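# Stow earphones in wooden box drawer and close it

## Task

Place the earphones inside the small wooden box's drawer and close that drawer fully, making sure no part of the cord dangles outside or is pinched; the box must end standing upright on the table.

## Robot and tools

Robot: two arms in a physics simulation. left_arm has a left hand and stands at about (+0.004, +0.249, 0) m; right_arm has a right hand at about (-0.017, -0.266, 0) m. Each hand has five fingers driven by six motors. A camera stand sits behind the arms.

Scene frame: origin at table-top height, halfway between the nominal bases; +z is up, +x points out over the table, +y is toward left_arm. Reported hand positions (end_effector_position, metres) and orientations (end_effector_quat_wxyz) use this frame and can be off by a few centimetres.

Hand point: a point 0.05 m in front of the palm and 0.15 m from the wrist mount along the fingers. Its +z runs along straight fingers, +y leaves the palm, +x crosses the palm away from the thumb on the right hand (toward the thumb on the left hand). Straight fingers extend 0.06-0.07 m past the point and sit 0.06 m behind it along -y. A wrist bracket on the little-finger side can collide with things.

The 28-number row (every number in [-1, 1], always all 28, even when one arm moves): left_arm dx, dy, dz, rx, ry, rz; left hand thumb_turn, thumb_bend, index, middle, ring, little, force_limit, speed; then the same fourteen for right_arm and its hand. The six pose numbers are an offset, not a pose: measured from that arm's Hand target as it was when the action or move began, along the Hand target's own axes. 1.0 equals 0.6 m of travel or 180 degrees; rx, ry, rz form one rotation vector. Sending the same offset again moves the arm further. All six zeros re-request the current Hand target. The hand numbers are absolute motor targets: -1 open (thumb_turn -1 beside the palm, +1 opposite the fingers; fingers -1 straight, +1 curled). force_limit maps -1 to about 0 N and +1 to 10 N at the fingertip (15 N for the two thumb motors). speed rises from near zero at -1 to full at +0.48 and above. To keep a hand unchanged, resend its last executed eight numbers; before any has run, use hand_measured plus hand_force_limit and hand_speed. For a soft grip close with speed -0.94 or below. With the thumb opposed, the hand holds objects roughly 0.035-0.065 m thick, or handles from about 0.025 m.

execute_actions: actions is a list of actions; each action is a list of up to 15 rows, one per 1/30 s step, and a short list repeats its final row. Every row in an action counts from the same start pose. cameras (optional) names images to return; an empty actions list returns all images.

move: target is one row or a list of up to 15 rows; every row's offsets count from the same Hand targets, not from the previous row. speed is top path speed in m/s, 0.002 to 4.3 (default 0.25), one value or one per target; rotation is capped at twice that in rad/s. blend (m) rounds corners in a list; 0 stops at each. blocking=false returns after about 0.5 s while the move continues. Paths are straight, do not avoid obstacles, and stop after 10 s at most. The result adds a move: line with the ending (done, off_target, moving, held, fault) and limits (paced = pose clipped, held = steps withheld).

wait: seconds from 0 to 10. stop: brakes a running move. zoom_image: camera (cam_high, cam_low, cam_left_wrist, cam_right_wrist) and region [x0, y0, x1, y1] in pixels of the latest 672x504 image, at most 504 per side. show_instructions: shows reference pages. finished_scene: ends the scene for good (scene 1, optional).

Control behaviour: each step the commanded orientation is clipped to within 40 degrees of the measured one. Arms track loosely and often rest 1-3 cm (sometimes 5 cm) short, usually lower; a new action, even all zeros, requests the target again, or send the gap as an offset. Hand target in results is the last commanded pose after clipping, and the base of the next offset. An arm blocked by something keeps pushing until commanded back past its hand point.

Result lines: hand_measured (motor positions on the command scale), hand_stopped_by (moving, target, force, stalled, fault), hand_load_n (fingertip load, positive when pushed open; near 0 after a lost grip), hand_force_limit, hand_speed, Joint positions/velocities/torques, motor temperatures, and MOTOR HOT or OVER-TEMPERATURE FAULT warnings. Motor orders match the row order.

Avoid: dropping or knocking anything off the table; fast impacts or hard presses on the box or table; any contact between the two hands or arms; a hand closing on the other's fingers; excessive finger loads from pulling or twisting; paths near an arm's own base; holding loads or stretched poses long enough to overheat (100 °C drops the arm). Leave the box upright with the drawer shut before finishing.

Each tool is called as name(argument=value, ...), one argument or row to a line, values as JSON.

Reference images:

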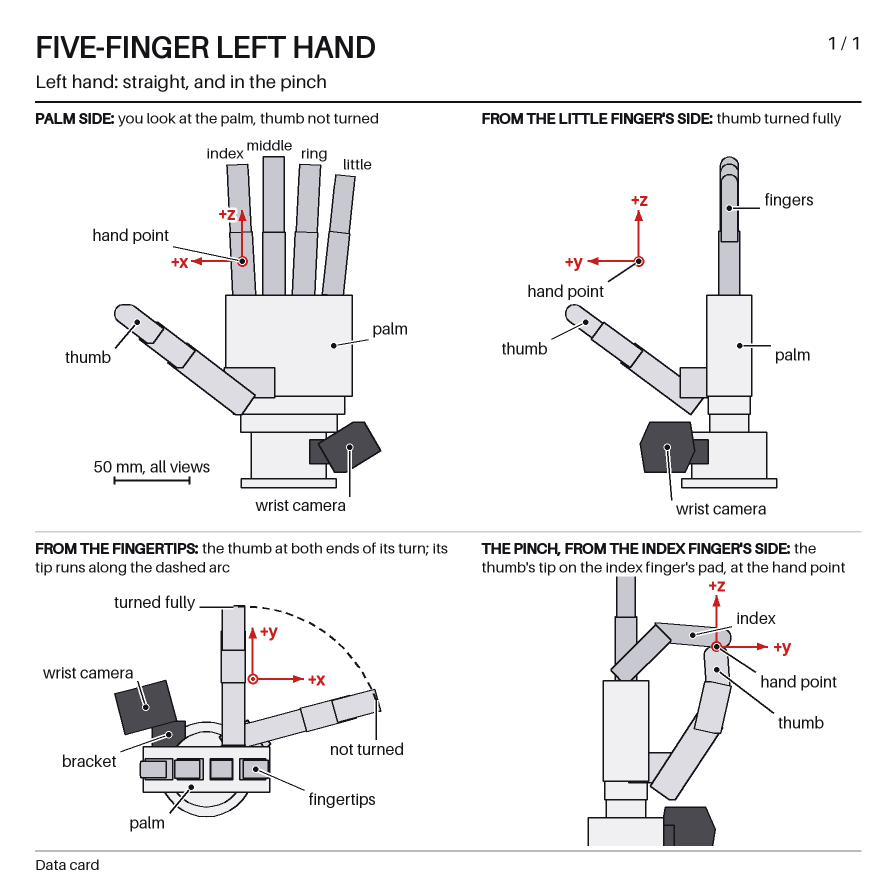

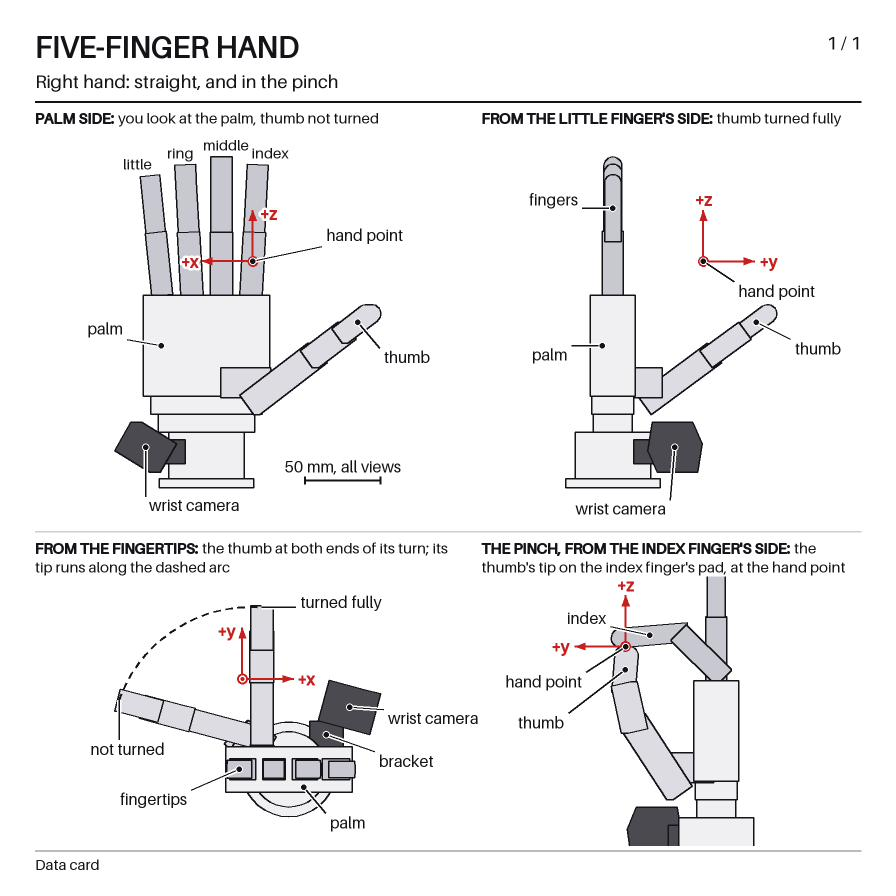

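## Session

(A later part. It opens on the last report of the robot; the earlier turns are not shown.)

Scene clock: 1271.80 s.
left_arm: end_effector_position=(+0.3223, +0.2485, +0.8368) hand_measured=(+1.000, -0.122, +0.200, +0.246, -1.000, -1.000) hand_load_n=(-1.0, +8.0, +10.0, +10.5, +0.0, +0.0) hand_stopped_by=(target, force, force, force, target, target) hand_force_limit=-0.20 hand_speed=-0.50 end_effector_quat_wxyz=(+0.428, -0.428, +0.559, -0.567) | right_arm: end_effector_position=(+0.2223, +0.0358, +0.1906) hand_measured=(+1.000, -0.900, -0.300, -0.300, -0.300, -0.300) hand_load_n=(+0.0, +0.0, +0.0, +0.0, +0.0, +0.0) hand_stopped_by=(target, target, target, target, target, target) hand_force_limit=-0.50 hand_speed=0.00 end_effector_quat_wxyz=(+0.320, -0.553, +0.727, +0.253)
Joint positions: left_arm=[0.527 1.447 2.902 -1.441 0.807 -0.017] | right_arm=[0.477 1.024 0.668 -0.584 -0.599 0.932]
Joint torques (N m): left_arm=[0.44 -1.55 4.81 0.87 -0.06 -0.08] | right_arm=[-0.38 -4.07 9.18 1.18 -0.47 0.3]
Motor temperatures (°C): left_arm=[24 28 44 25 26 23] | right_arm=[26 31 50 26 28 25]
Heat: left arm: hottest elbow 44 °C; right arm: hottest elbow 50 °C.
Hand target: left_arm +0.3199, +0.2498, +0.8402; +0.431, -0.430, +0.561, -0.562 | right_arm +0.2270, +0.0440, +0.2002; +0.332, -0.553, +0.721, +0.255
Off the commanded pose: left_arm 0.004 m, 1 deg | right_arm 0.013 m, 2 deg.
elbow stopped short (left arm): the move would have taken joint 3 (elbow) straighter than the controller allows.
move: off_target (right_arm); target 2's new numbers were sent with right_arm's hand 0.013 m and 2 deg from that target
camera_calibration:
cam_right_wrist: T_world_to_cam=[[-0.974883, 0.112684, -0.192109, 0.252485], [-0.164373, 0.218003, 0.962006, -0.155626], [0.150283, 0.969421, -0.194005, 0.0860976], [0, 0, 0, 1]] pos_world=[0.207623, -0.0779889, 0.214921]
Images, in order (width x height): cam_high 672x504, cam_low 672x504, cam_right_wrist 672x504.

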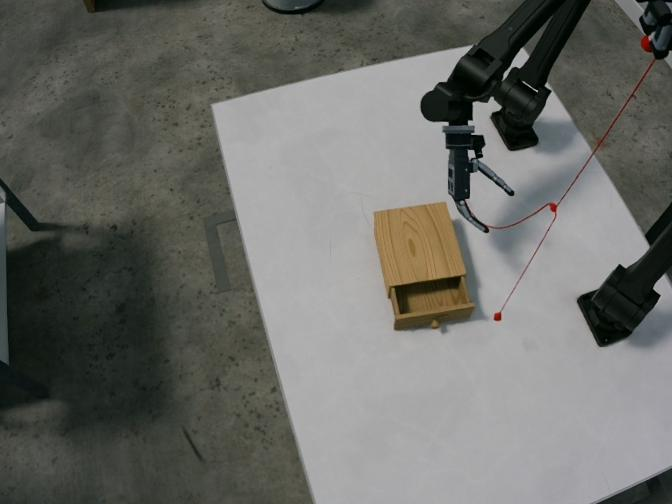

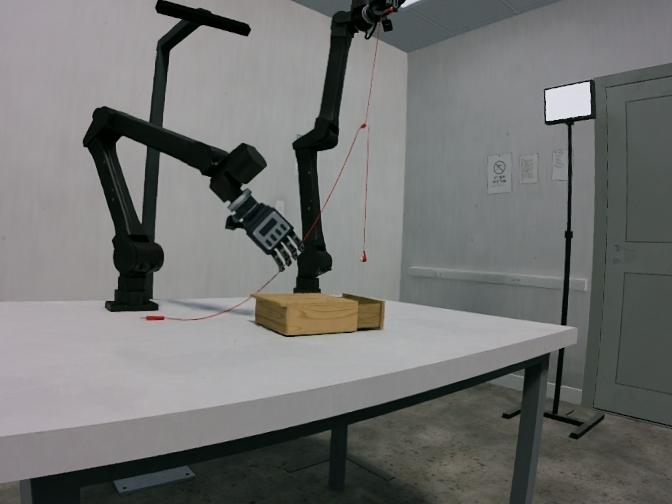

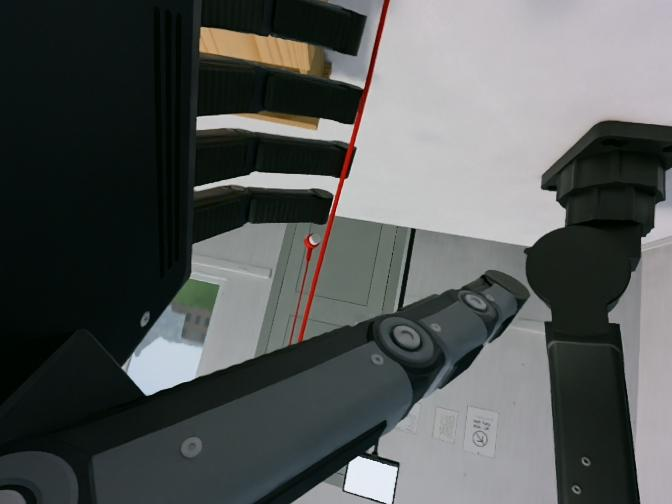

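move(
  target=[
    [0,0,0,0,0,0,1,-0.1,0.6,0.6,-1,-1,-0.2,-0.5,0,0,0,0,0,0,1,-0.9,-0.7,-0.7,-0.7,-0.7,-0.5,0],
    [0,0,0,0,0,0,1,-0.1,0.6,0.6,-1,-1,-0.2,-0.5,0,0,0.0583,0,0,0,1,-0.9,-0.7,-0.7,-0.7,-0.7,-0.5,0],
  ],
  speed=0.1,
  cameras=["cam_high","cam_right_wrist"],
)

zoom_image(
  camera="cam_right_wrist",
  region=[250, 100, 450, 300],
)

zoom_image(
  camera="cam_high",
  region=[420, 130, 620, 330],
)

Scene clock: 1288.87 s.
left_arm: end_effector_position=(+0.3223, +0.2485, +0.8368) hand_measured=(+1.000, -0.122, +0.200, +0.246, -1.000, -1.000) hand_load_n=(-1.0, +7.5, +10.0, +10.5, +0.0, -0.5) hand_stopped_by=(target, force, force, force, target, target) hand_force_limit=-0.20 hand_speed=-0.50 end_effector_quat_wxyz=(+0.428, -0.428, +0.559, -0.567) | right_arm: end_effector_position=(+0.2310, +0.0618, +0.1710) hand_measured=(+1.000, -0.900, -0.700, -0.700, -0.700, -0.700) hand_load_n=(+0.0, +0.0, +0.0, +0.0, +0.0, +0.0) hand_stopped_by=(target, target, target, target, target, target) hand_force_limit=-0.50 hand_speed=0.00 end_effector_quat_wxyz=(+0.323, -0.554, +0.725, +0.252)
Joint positions: left_arm=[0.527 1.447 2.902 -1.441 0.807 -0.017] | right_arm=[0.541 1.108 0.662 -0.455 -0.559 0.99]
Joint torques (N m): left_arm=[0.5 -1.2 4.63 1.13 -0.06 -0.12] | right_arm=[-0.38 -4.84 8.53 1.33 -0.41 0.3]
Heat: left arm: hottest elbow 43 °C; right arm: hottest elbow 49 °C.
Hand target: left_arm +0.3199, +0.2498, +0.8402; +0.431, -0.430, +0.561, -0.562 | right_arm +0.2339, +0.0697, +0.1775; +0.332, -0.553, +0.721, +0.255
Off the commanded pose: left_arm 0.004 m, 1 deg | right_arm 0.011 m, 1 deg.
elbow stopped short (left arm): the move would have taken joint 3 (elbow) straighter than the controller allows.
move: off_target (right_arm)
camera_calibration:
cam_right_wrist: T_world_to_cam=[[-0.973742, 0.111493, -0.198483, 0.255146], [-0.171094, 0.216738, 0.96112, -0.139161], [0.150177, 0.969842, -0.191971, 0.0553734], [0, 0, 0, 1]] pos_world=[0.216321, -0.051989, 0.195023]
Images, in order (width x height): cam_high 672x504, cam_right_wrist 672x504.

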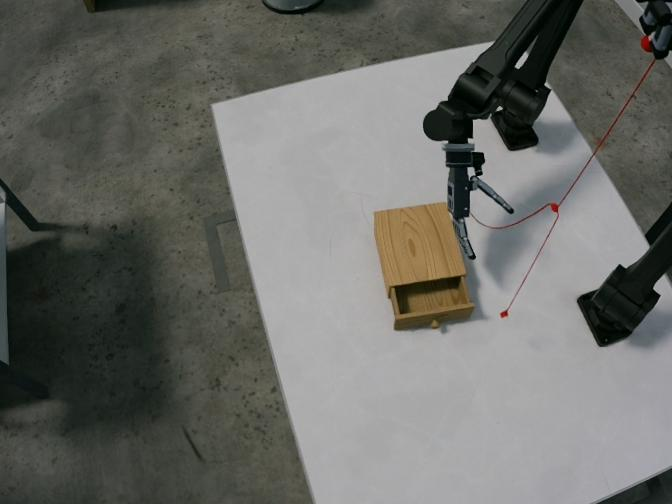

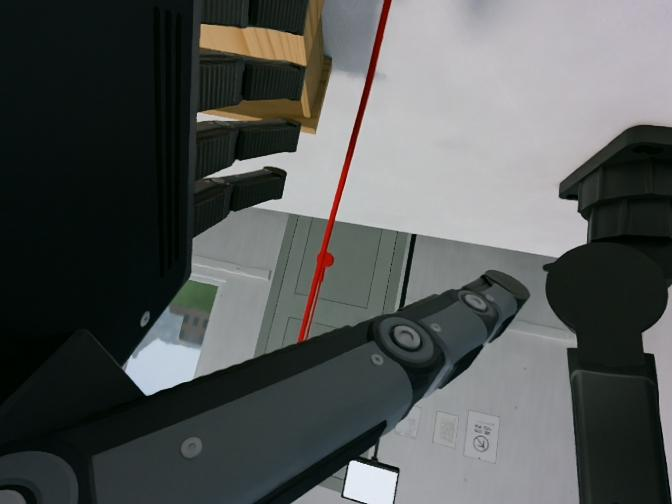

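Scaled by 2.520 from the camera's 672x504 image, which has a finer 960x720 frame.

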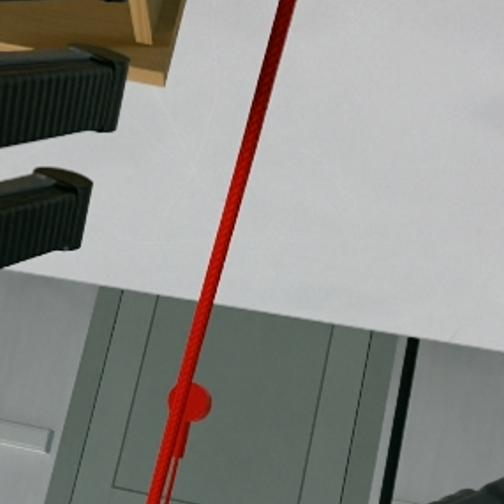

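Scaled by 2.520 from the camera's 672x504 image, which has a finer 960x720 frame.

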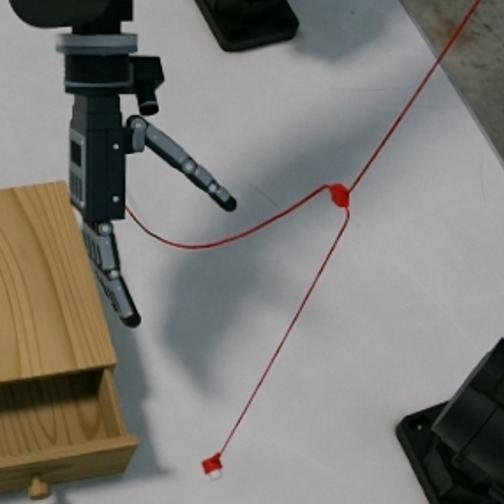

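move(
  target=[0,0,0,0,0,0,1,-0.1,0.6,0.6,-1,-1,-0.2,-0.5,0,0,0,0,0,0,1,0.35,-0.7,-0.7,-0.7,-0.7,-0.5,-0.5],
  speed=0.1,
  cameras=["cam_right_wrist"],
)

Scene clock: 1302.00 s.
left_arm: end_effector_position=(+0.3223, +0.2485, +0.8368) hand_measured=(+1.000, -0.122, +0.200, +0.246, -1.000, -1.000) hand_load_n=(-1.5, +7.5, +10.0, +10.5, +0.0, +0.0) hand_stopped_by=(target, force, force, force, target, target) hand_force_limit=-0.20 hand_speed=-0.50 end_effector_quat_wxyz=(+0.428, -0.428, +0.559, -0.567) | right_arm: end_effector_position=(+0.2310, +0.0618, +0.1710) hand_measured=(+1.000, +0.350, -0.700, -0.700, -0.700, -0.700) hand_load_n=(+0.0, +0.0, +0.0, +0.0, +0.5, +0.0) hand_stopped_by=(target, target, target, target, target, target) hand_force_limit=-0.50 hand_speed=-0.50 end_effector_quat_wxyz=(+0.323, -0.554, +0.725, +0.252)
Joint positions: left_arm=[0.527 1.447 2.902 -1.441 0.807 -0.017] | right_arm=[0.541 1.108 0.662 -0.455 -0.559 0.99]
Joint torques (N m): left_arm=[0.38 -1.55 4.71 1.01 -0.06 -0.07] | right_arm=[-0.38 -4.84 8.5 1.35 -0.4 0.29]
Heat: left arm: hottest elbow 42 °C; right arm: hottest elbow 49 °C.
Hand target: left_arm +0.3199, +0.2498, +0.8402; +0.431, -0.430, +0.561, -0.562 | right_arm +0.2339, +0.0697, +0.1775; +0.332, -0.553, +0.721, +0.255
Off the commanded pose: left_arm 0.004 m, 1 deg | right_arm 0.011 m, 1 deg.
elbow stopped short (left arm): the move would have taken joint 3 (elbow) straighter than the controller allows.
move: off_target (right_arm)
camera_calibration:
cam_right_wrist: T_world_to_cam=[[-0.973742, 0.111493, -0.198483, 0.255146], [-0.171094, 0.216738, 0.96112, -0.139161], [0.150177, 0.969842, -0.191971, 0.0553734], [0, 0, 0, 1]] pos_world=[0.216321, -0.051989, 0.195023]
Images, in order (width x height): cam_right_wrist 672x504.

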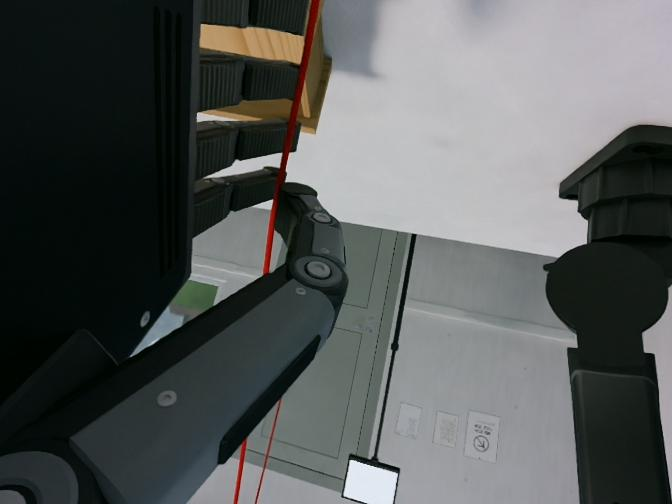

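move(
  target=[0,0,0,0,0,0,1,-0.1,0.6,0.6,-1,-1,-0.2,-0.5,0,0,-0.035,0,0,0,1,0.35,-0.7,-0.7,-0.7,-0.7,-0.5,-0.5],
  speed=0.1,
  cameras=["cam_right_wrist"],
)

zoom_image(
  camera="cam_right_wrist",
  region=[200, 100, 400, 300],
)

Scene clock: 1316.57 s.
left_arm: end_effector_position=(+0.3223, +0.2485, +0.8368) hand_measured=(+1.000, -0.122, +0.200, +0.246, -1.000, -1.000) hand_load_n=(-1.0, +8.0, +10.0, +10.5, +0.0, -0.5) hand_stopped_by=(target, force, force, force, target, target) hand_force_limit=-0.20 hand_speed=-0.50 end_effector_quat_wxyz=(+0.428, -0.428, +0.559, -0.567) | right_arm: end_effector_position=(+0.2272, +0.0537, +0.1763) hand_measured=(+1.000, +0.350, -0.700, -0.700, -0.700, -0.700) hand_load_n=(+0.0, +0.0, +0.0, +0.0, +0.0, +0.0) hand_stopped_by=(target, target, target, target, target, target) hand_force_limit=-0.50 hand_speed=-0.50 end_effector_quat_wxyz=(+0.316, -0.549, +0.730, +0.256)
Joint positions: left_arm=[0.527 1.447 2.902 -1.441 0.807 -0.017] | right_arm=[0.523 1.082 0.662 -0.501 -0.573 0.986]
Joint torques (N m): left_arm=[0.73 -0.79 4.77 0.9 -0.04 -0.12] | right_arm=[-1.96 -6.48 9.03 0.18 -0.78 -0.02]
Heat: left arm: hottest elbow 41 °C; right arm: hottest elbow 49 °C.
Hand target: left_arm +0.3199, +0.2498, +0.8402; +0.431, -0.430, +0.561, -0.562 | right_arm +0.2298, +0.0542, +0.1911; +0.332, -0.553, +0.721, +0.255
Off the commanded pose: left_arm 0.004 m, 1 deg | right_arm 0.015 m, 2 deg.
elbow stopped short (left arm): the move would have taken joint 3 (elbow) straighter than the controller allows.
move: off_target (right_arm)
camera_calibration:
cam_right_wrist: T_world_to_cam=[[-0.976627, 0.117899, -0.179721, 0.250414], [-0.150955, 0.219006, 0.963976, -0.148427], [0.153012, 0.968574, -0.19609, 0.064915], [0, 0, 0, 1]] pos_world=[0.212223, -0.0598921, 0.200814]
Images, in order (width x height): cam_right_wrist 672x504.

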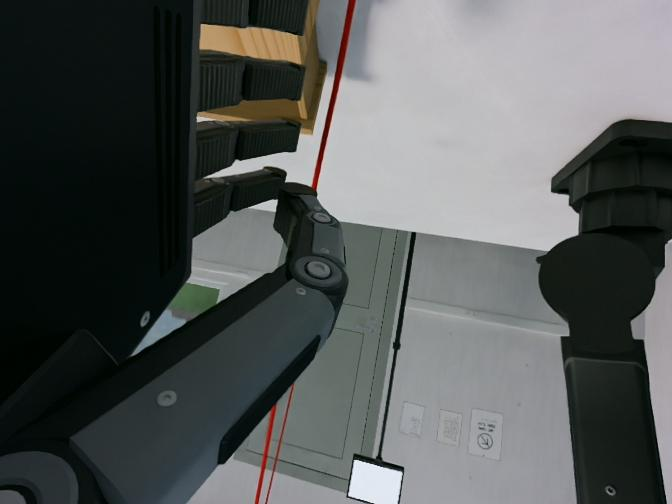

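Scaled by 2.520 from the camera's 672x504 image, which has a finer 960x720 frame.

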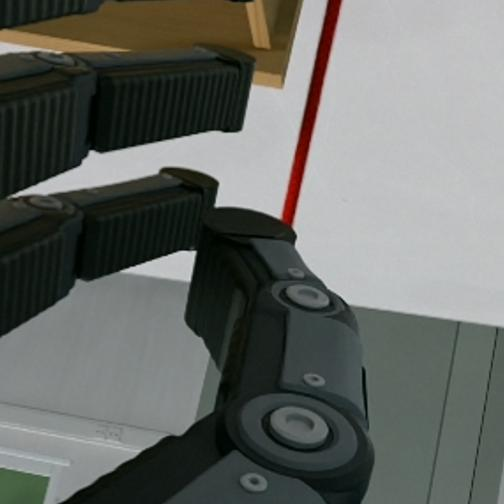

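move(
  target=[0,0,0,0,0,0,1,-0.1,0.6,0.6,-1,-1,-0.2,-0.5,0,0,0,0,0,0,1,0.35,0.8,0.8,0.6,0.6,-0.5,-0.7],
  speed=0.1,
  cameras=["cam_right_wrist","cam_high"],
)

zoom_image(
  camera="cam_right_wrist",
  region=[200, 100, 400, 300],
)

zoom_image(
  camera="cam_high",
  region=[420, 130, 620, 330],
)

Scene clock: 1326.60 s.
left_arm: end_effector_position=(+0.3223, +0.2485, +0.8368) hand_measured=(+1.000, -0.122, +0.200, +0.246, -1.000, -1.000) hand_load_n=(-1.0, +8.0, +9.5, +10.5, +0.0, -0.5) hand_stopped_by=(target, force, force, force, target, target) hand_force_limit=-0.20 hand_speed=-0.50 end_effector_quat_wxyz=(+0.428, -0.428, +0.559, -0.567) | right_arm: end_effector_position=(+0.2272, +0.0537, +0.1763) hand_measured=(+1.000, +0.350, +0.264, +0.236, +0.600, +0.600) hand_load_n=(-2.0, +1.0, +2.0, +6.0, +0.0, +0.0) hand_stopped_by=(target, target, force, force, target, target) hand_force_limit=-0.50 hand_speed=-0.70 end_effector_quat_wxyz=(+0.316, -0.549, +0.730, +0.256)
Joint positions: left_arm=[0.527 1.447 2.902 -1.441 0.807 -0.017] | right_arm=[0.523 1.082 0.662 -0.501 -0.573 0.986]
Joint torques (N m): left_arm=[0.26 -1.44 4.57 0.95 -0.09 -0.05] | right_arm=[-2.02 -6.42 9.02 0.17 -0.76 0]
Heat: left arm: hottest elbow 41 °C; right arm: hottest elbow 49 °C.
Hand target: left_arm +0.3199, +0.2498, +0.8402; +0.431, -0.430, +0.561, -0.562 | right_arm +0.2298, +0.0542, +0.1911; +0.332, -0.553, +0.721, +0.255
Off the commanded pose: left_arm 0.004 m, 1 deg | right_arm 0.015 m, 2 deg.
elbow stopped short (left arm): the move would have taken joint 3 (elbow) straighter than the controller allows.
move: off_target (right_arm)
camera_calibration:
cam_right_wrist: T_world_to_cam=[[-0.976627, 0.117899, -0.179721, 0.250414], [-0.150955, 0.219006, 0.963976, -0.148427], [0.153012, 0.968574, -0.19609, 0.064915], [0, 0, 0, 1]] pos_world=[0.212223, -0.0598921, 0.200814]
Images, in order (width x height): cam_high 672x504, cam_right_wrist 672x504.

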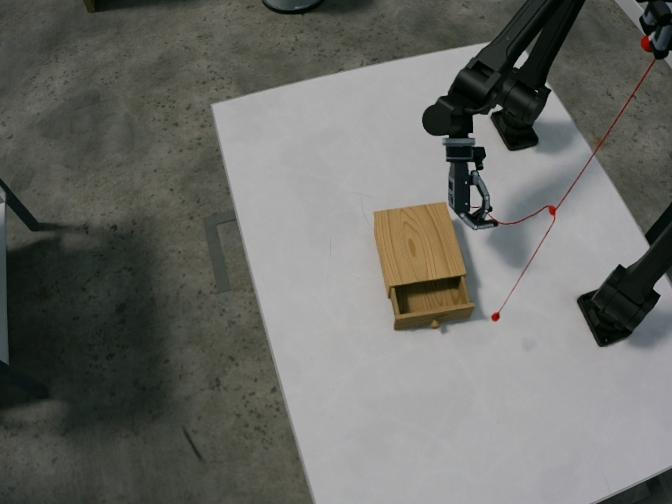

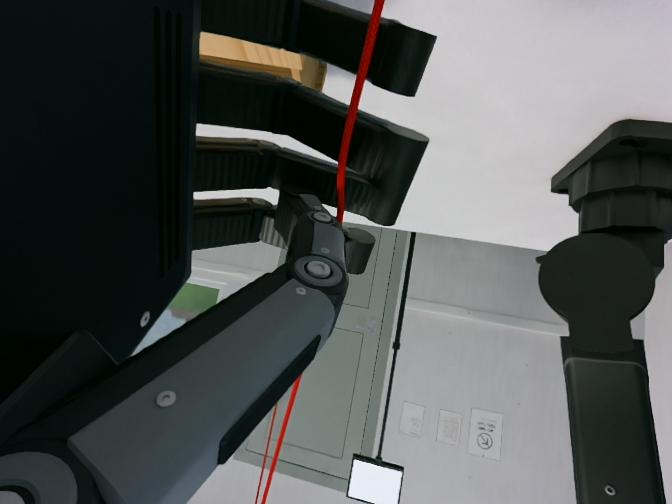

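Scaled by 2.520 from the camera's 672x504 image, which has a finer 960x720 frame.

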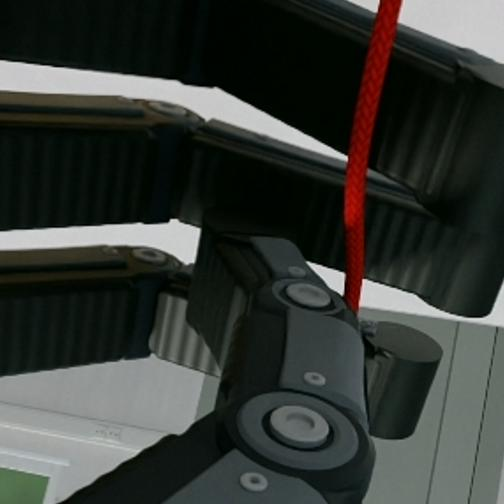

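Scaled by 2.520 from the camera's 672x504 image, which has a finer 960x720 frame.

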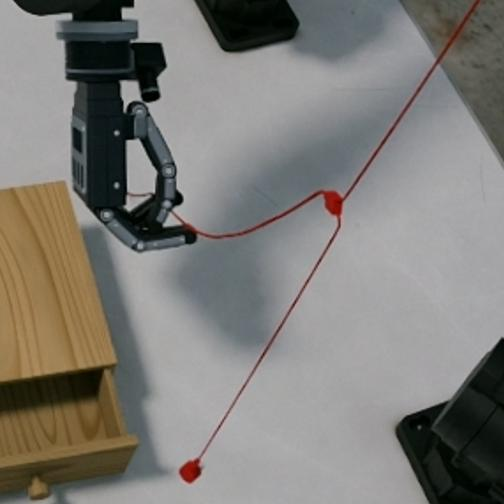

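move(
  target=[0,0,0,0,0,0,1,-0.1,0.6,0.6,-1,-1,-0.2,-0.5,-0.2533,0,-0.2167,0,0,0,1,0.35,0.9,0.85,0.6,0.6,-0.4,-0.75],
  speed=0.12,
  cameras=["cam_right_wrist","cam_high","cam_low"],
)

zoom_image(
  camera="cam_right_wrist",
  region=[200, 100, 400, 300],
)

Scene clock: 1343.17 s.
left_arm: end_effector_position=(+0.3223, +0.2485, +0.8368) hand_measured=(+1.000, -0.122, +0.200, +0.246, -1.000, -1.000) hand_load_n=(-1.0, +8.0, +9.5, +10.5, +0.0, +0.0) hand_stopped_by=(target, force, force, force, target, target) hand_force_limit=-0.20 hand_speed=-0.50 end_effector_quat_wxyz=(+0.428, -0.428, +0.559, -0.567) | right_arm: end_effector_position=(+0.2225, +0.0514, +0.3585) hand_measured=(+1.000, +0.350, +0.282, +0.236, +0.600, +0.600) hand_load_n=(-2.0, +1.0, +5.5, +5.5, +0.0, +0.0) hand_stopped_by=(target, target, force, force, target, target) hand_force_limit=-0.40 hand_speed=-0.75 end_effector_quat_wxyz=(+0.304, -0.548, +0.736, +0.258)
Joint positions: left_arm=[0.527 1.447 2.902 -1.441 0.807 -0.017] | right_arm=[0.523 0.995 1.102 -1.057 -0.574 0.986]
Joint torques (N m): left_arm=[0.56 -1.03 4.72 0.88 -0.09 -0.08] | right_arm=[-2.08 -4.37 13.23 0.16 -0.78 -0.01]
Heat: left arm: hottest elbow 40 °C; right arm: hottest elbow 49 °C.
Hand target: left_arm +0.3199, +0.2498, +0.8402; +0.431, -0.430, +0.561, -0.562 | right_arm +0.2298, +0.0541, +0.3912; +0.332, -0.553, +0.721, +0.255
Off the commanded pose: left_arm 0.004 m, 1 deg | right_arm 0.034 m, 4 deg.
elbow stopped short (left arm): the move would have taken joint 3 (elbow) straighter than the controller allows.
move: off_target (right_arm)
camera_calibration:
cam_right_wrist: T_world_to_cam=[[-0.98089, 0.115006, -0.156934, 0.271773], [-0.127284, 0.230737, 0.964655, -0.33032], [0.147151, 0.966196, -0.21169, 0.110684], [0, 0, 0, 1]] pos_world=[0.208247, -0.0619803, 0.384726]
Images, in order (width x height): cam_high 672x504, cam_low 672x504, cam_right_wrist 672x504.

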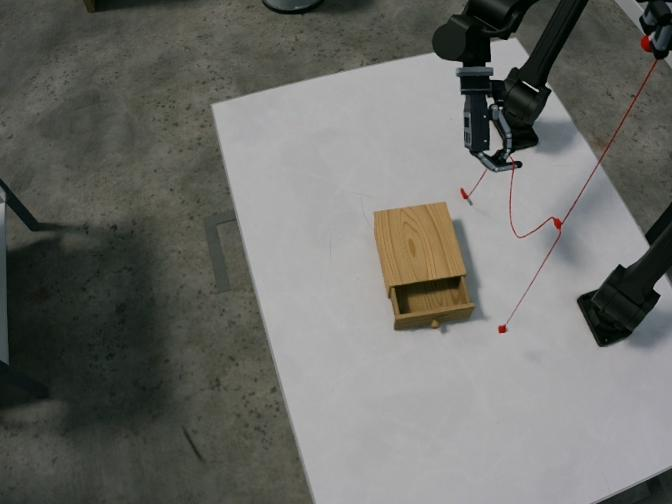

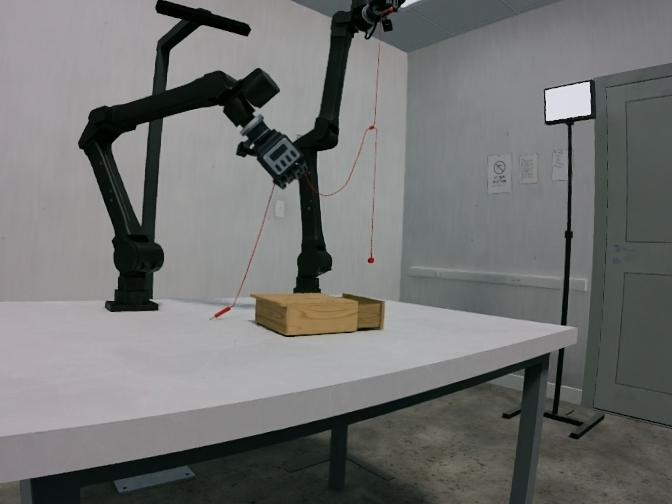

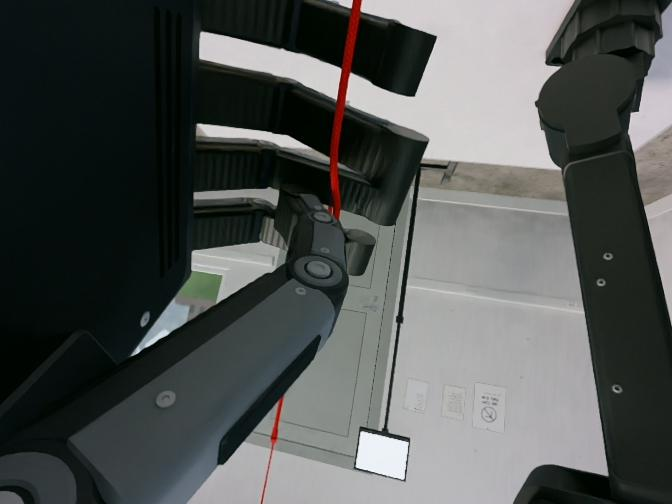

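Scaled by 2.520 from the camera's 672x504 image, which has a finer 960x720 frame.

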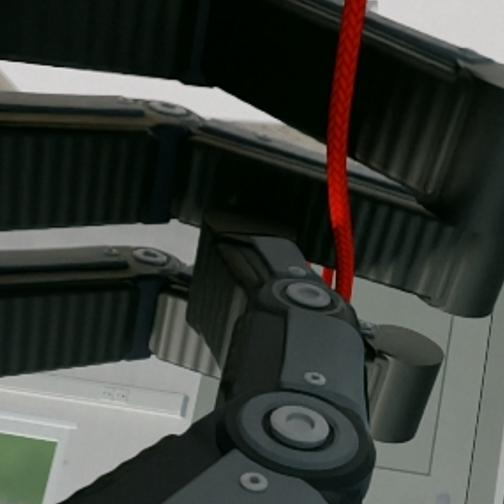

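move(
  target=[0.1595,0.0088,0.1762,0,0,0,1,-0.1,0.6,0.6,-1,-1,-0.2,-0.5,0.1262,-0.2117,-0.0422,0,0,0,1,0.35,0.9,0.85,0.6,0.6,-0.4,-0.75],
  speed=0.08,
  cameras=["cam_right_wrist","cam_high","cam_low"],
)

Scene clock: 1362.57 s.
left_arm: end_effector_position=(+0.3989, +0.1299, +0.8191) hand_measured=(+1.000, -0.122, +0.200, +0.246, -1.000, -1.000) hand_load_n=(-1.5, +8.0, +9.5, +10.5, +0.0, +0.0) hand_stopped_by=(target, force, force, force, target, target) hand_force_limit=-0.20 hand_speed=-0.50 end_effector_quat_wxyz=(+0.418, -0.442, +0.565, -0.557) | right_arm: end_effector_position=(+0.3227, -0.0457, +0.3234) hand_measured=(+1.000, +0.350, +0.282, +0.236, +0.600, +0.600) hand_load_n=(-2.0, +1.0, +5.0, +5.5, +0.0, +0.0) hand_stopped_by=(target, target, force, force, target, target) hand_force_limit=-0.40 hand_speed=-0.75 end_effector_quat_wxyz=(+0.308, -0.545, +0.734, +0.265)
Joint positions: left_arm=[-0.18 1.525 2.902 -1.406 0.092 -0.017] | right_arm=[0.139 1.216 1.183 -1.181 -0.774 0.564]
Joint torques (N m): left_arm=[-1.2 -3.31 5.65 3.06 -0.28 0.1] | right_arm=[-1.9 -6.59 12.85 -0.27 -1.04 0]
Heat: left arm: hottest elbow 40 °C; right arm: hottest elbow 49 °C.
Hand target: left_arm +0.3971, +0.1300, +0.8350; +0.431, -0.430, +0.561, -0.562 | right_arm +0.3348, -0.0449, +0.3500; +0.332, -0.553, +0.721, +0.255
Off the commanded pose: left_arm 0.016 m, 2 deg | right_arm 0.029 m, 4 deg.
elbow stopped short (left arm): the move would have taken joint 3 (elbow) straighter than the controller allows.
move: off_target (left_arm, right_arm)
camera_calibration:
cam_right_wrist: T_world_to_cam=[[-0.981206, 0.118655, -0.15217, 0.374483], [-0.124471, 0.213405, 0.969002, -0.264476], [0.147451, 0.969732, -0.194625, 0.176856], [0, 0, 0, 1]] pos_world=[0.308448, -0.159497, 0.347683]
Images, in order (width x height): cam_high 672x504, cam_low 672x504, cam_right_wrist 672x504.

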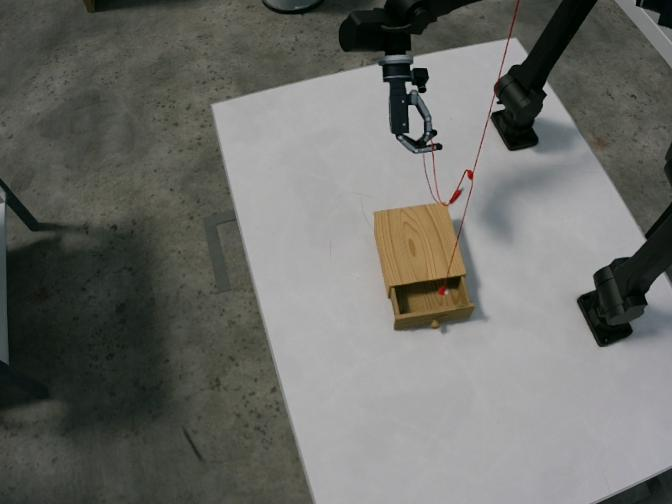

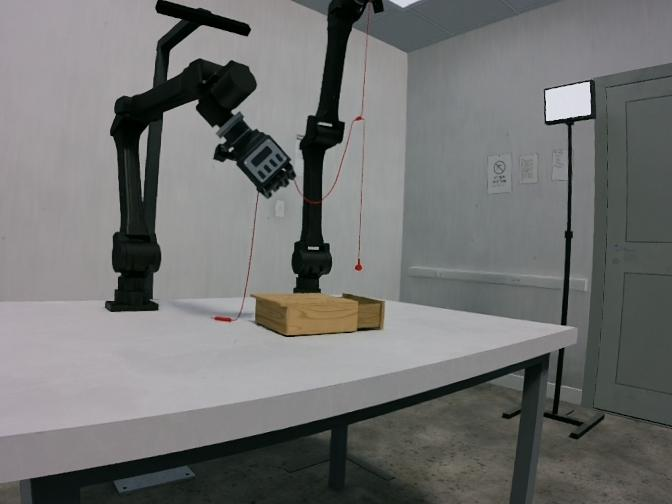

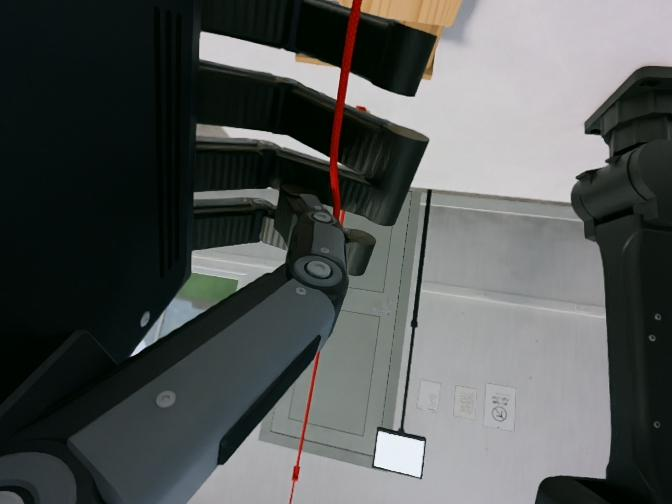

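wait(
  seconds=1,
  cameras=["cam_high","cam_low"],
)

zoom_image(
  camera="cam_low",
  region=[230, 230, 410, 350],
)

zoom_image(
  camera="cam_high",
  region=[360, 130, 540, 350],
)

Scene clock: 1378.33 s.
left_arm: end_effector_position=(+0.3989, +0.1299, +0.8191) hand_measured=(+1.000, -0.122, +0.200, +0.246, -1.000, -1.000) hand_load_n=(-1.0, +8.0, +10.0, +10.5, +0.0, +0.0) hand_stopped_by=(target, force, force, force, target, target) hand_force_limit=-0.20 hand_speed=-0.50 end_effector_quat_wxyz=(+0.418, -0.442, +0.565, -0.557) | right_arm: end_effector_position=(+0.3227, -0.0457, +0.3234) hand_measured=(+1.000, +0.350, +0.282, +0.236, +0.600, +0.600) hand_load_n=(-2.5, +0.5, +5.5, +5.5, +0.0, +0.0) hand_stopped_by=(target, target, force, force, target, target) hand_force_limit=-0.40 hand_speed=-0.75 end_effector_quat_wxyz=(+0.308, -0.545, +0.734, +0.265)
Joint positions: left_arm=[-0.18 1.525 2.902 -1.406 0.092 -0.017] | right_arm=[0.139 1.216 1.183 -1.181 -0.774 0.564]
Joint torques (N m): left_arm=[-0.26 -3.78 5.5 3.04 -0.28 0.06] | right_arm=[-1.96 -6.53 12.85 -0.25 -1.04 0]
Heat: left arm: hottest elbow 40 °C; right arm: hottest elbow 53 °C.
Hand target: left_arm +0.3971, +0.1300, +0.8350; +0.431, -0.430, +0.561, -0.562 | right_arm +0.3348, -0.0449, +0.3500; +0.332, -0.553, +0.721, +0.255
Off the commanded pose: left_arm 0.016 m, 2 deg | right_arm 0.029 m, 4 deg.
wait: 1.00 s; at rest from the start
Images, in order (width x height): cam_high 672x504, cam_low 672x504.

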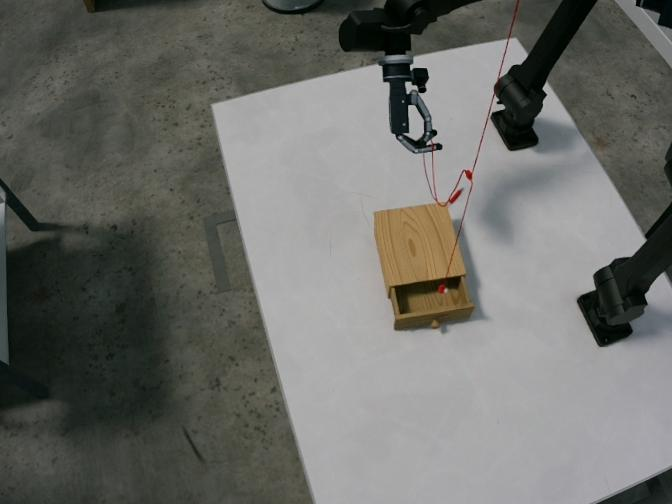

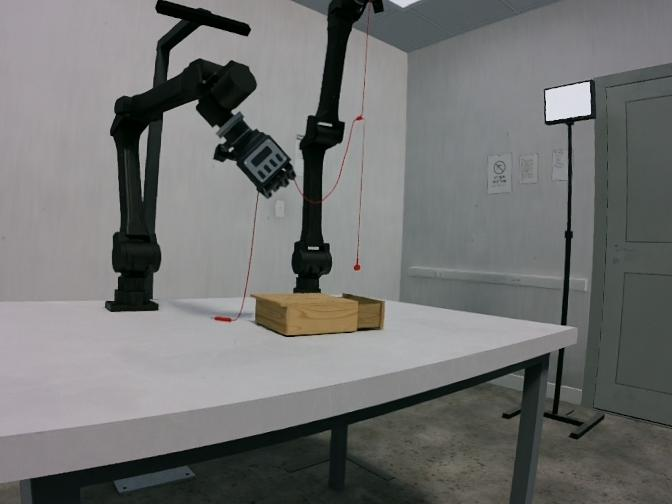

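Scaled by 2.800 from the camera's 672x504 image, which has a finer 960x720 frame.

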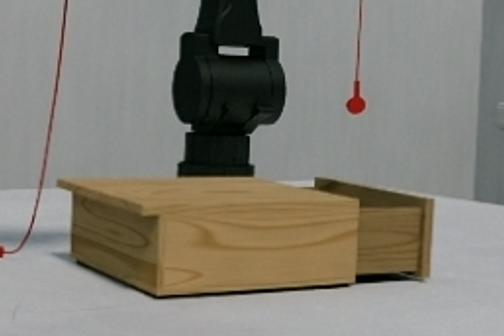

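Scaled by 2.291 from the camera's 672x504 image, which has a finer 960x720 frame.

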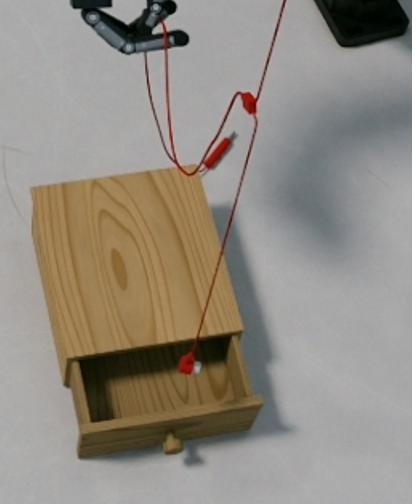

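move(
  target=[
    [0.0193,0,0.0052,0,0,0,1,-0.1,0.6,0.6,-1,-1,-0.2,-0.5,0,0,0,0,0,0,1,0.35,0.9,0.85,0.6,0.6,-0.4,-0.75],
    [0.0193,0.2,0.0052,0,0,0,1,-0.1,0.6,0.6,-1,-1,-0.2,-0.5,0,0,0,0,0,0,1,0.35,0.9,0.85,0.6,0.6,-0.4,-0.75],
  ],
  speed=[0.03,0.05],
  cameras=["cam_high","cam_low"],
)

zoom_image(
  camera="cam_low",
  region=[230, 230, 410, 350],
)

zoom_image(
  camera="cam_high",
  region=[360, 130, 540, 350],
)

Scene clock: 1397.40 s.
left_arm: end_effector_position=(+0.4074, +0.1160, +0.6978) hand_measured=(+1.000, -0.122, +0.200, +0.246, -1.000, -1.000) hand_load_n=(-1.5, +7.5, +9.5, +11.0, +0.0, +0.0) hand_stopped_by=(target, force, force, force, target, target) hand_force_limit=-0.20 hand_speed=-0.50 end_effector_quat_wxyz=(+0.413, -0.446, +0.572, -0.550) | right_arm: end_effector_position=(+0.3227, -0.0457, +0.3234) hand_measured=(+1.000, +0.350, +0.282, +0.236, +0.600, +0.600) hand_load_n=(-2.0, +0.5, +5.0, +5.5, +0.0, +0.0) hand_stopped_by=(target, target, force, force, target, target) hand_force_limit=-0.40 hand_speed=-0.75 end_effector_quat_wxyz=(+0.308, -0.545, +0.734, +0.265)
Joint positions: left_arm=[-0.234 1.062 1.875 -0.867 0.038 -0.015] | right_arm=[0.139 1.216 1.183 -1.181 -0.774 0.564]
Joint torques (N m): left_arm=[-0.38 -3.31 7.6 3.04 -0.32 0.16] | right_arm=[-1.96 -6.59 12.86 -0.28 -1.04 -0.01]
Motor temperatures (°C): left_arm=[24 28 40 25 26 23] | right_arm=[26 31 56 26 29 25]
Heat: left arm: hottest elbow 40 °C; right arm: hottest elbow 56 °C.
Hand target: left_arm +0.3973, +0.1179, +0.7150; +0.431, -0.430, +0.561, -0.562 | right_arm +0.3348, -0.0449, +0.3500; +0.332, -0.553, +0.721, +0.255
Off the commanded pose: left_arm 0.020 m, 3 deg | right_arm 0.029 m, 4 deg.
elbow stopped short (left arm): the move would have taken joint 3 (elbow) straighter than the controller allows.
move: off_target (left_arm, right_arm)
Images, in order (width x height): cam_high 672x504, cam_low 672x504.

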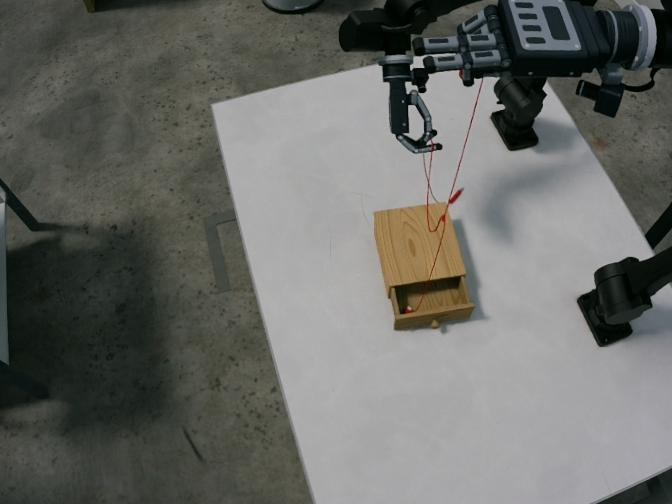

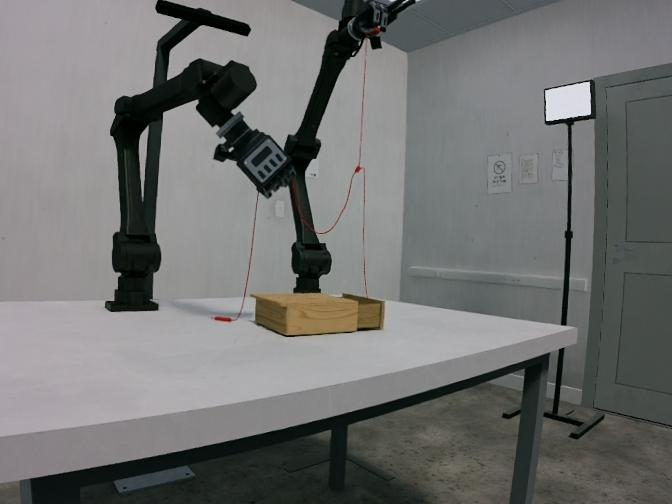

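Scaled by 2.800 from the camera's 672x504 image, which has a finer 960x720 frame.

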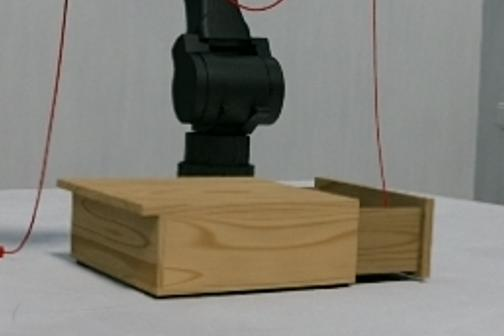

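Scaled by 2.291 from the camera's 672x504 image, which has a finer 960x720 frame.

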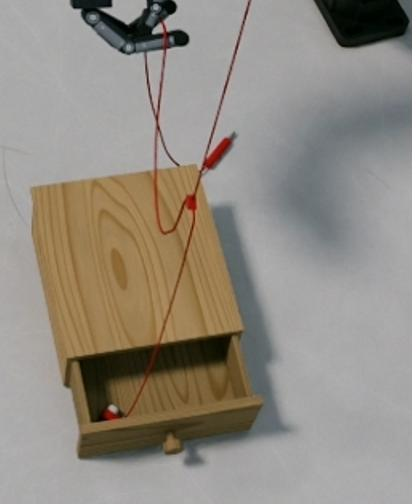

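move(
  target=[0.013,0.4167,-0.0483,-0.083,0,0,1,-0.1,0.6,0.6,-1,-1,-0.2,-0.5,0,0,0,0,0,0,1,0.35,0.9,0.85,0.6,0.6,-0.4,-0.75],
  speed=0.07,
  cameras=["cam_high","cam_low"],
)

zoom_image(
  camera="cam_low",
  region=[230, 230, 410, 350],
)

zoom_image(
  camera="cam_high",
  region=[360, 130, 540, 350],
)

Scene clock: 1413.93 s.
left_arm: end_effector_position=(+0.3706, +0.1196, +0.4498) hand_measured=(+1.000, -0.122, +0.200, +0.246, -1.000, -1.000) hand_load_n=(-1.5, +7.5, +10.0, +10.0, -0.5, +0.0) hand_stopped_by=(target, force, force, force, target, target) hand_force_limit=-0.20 hand_speed=-0.50 end_effector_quat_wxyz=(+0.355, -0.499, +0.637, -0.469) | right_arm: end_effector_position=(+0.3227, -0.0457, +0.3234) hand_measured=(+1.000, +0.350, +0.282, +0.236, +0.600, +0.600) hand_load_n=(-2.0, +0.5, +5.5, +5.5, +0.0, +0.0) hand_stopped_by=(target, target, force, force, target, target) hand_force_limit=-0.40 hand_speed=-0.75 end_effector_quat_wxyz=(+0.308, -0.545, +0.734, +0.265)
Joint positions: left_arm=[-0.264 0.771 1.164 -0.706 0.001 -0.015] | right_arm=[0.139 1.216 1.183 -1.181 -0.774 0.564]
Joint torques (N m): left_arm=[-0.09 -1.9 9.57 3.07 -0.31 0.11] | right_arm=[-1.96 -6.59 12.88 -0.27 -1.04 -0.01]
Motor temperatures (°C): left_arm=[24 28 40 25 26 23] | right_arm=[26 31 57 26 29 25]
Heat: left arm: hottest elbow 40 °C; right arm: hottest elbow 57 °C.
Hand target: left_arm +0.3677, +0.1179, +0.4650; +0.371, -0.482, +0.629, -0.484 | right_arm +0.3348, -0.0449, +0.3500; +0.332, -0.553, +0.721, +0.255
Off the commanded pose: left_arm 0.016 m, 3 deg | right_arm 0.029 m, 4 deg.
move: off_target (left_arm, right_arm)
Images, in order (width x height): cam_high 672x504, cam_low 672x504.

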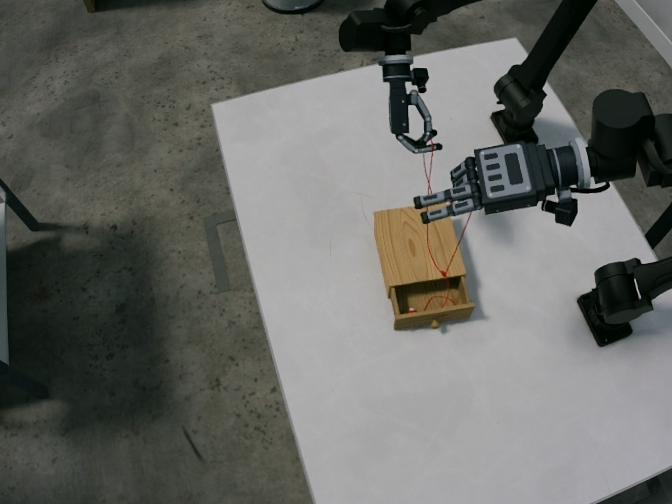

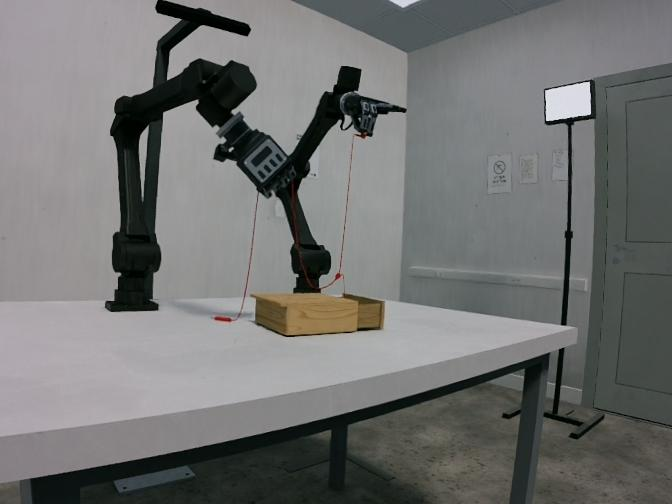

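Scaled by 2.800 from the camera's 672x504 image, which has a finer 960x720 frame.

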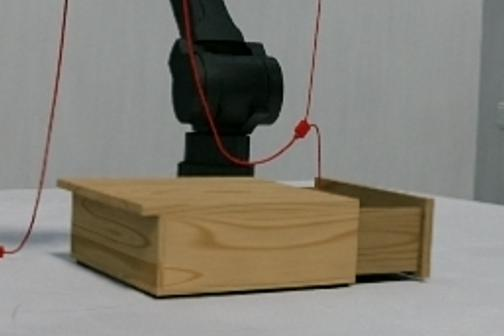

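Scaled by 2.291 from the camera's 672x504 image, which has a finer 960x720 frame.

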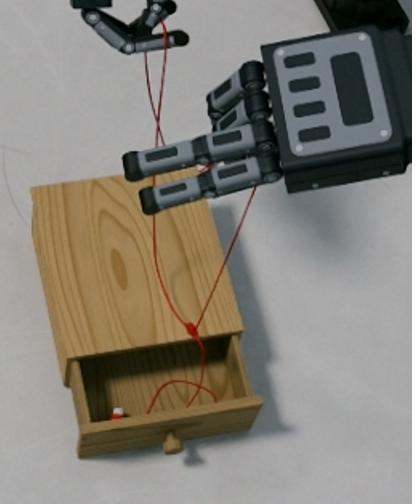

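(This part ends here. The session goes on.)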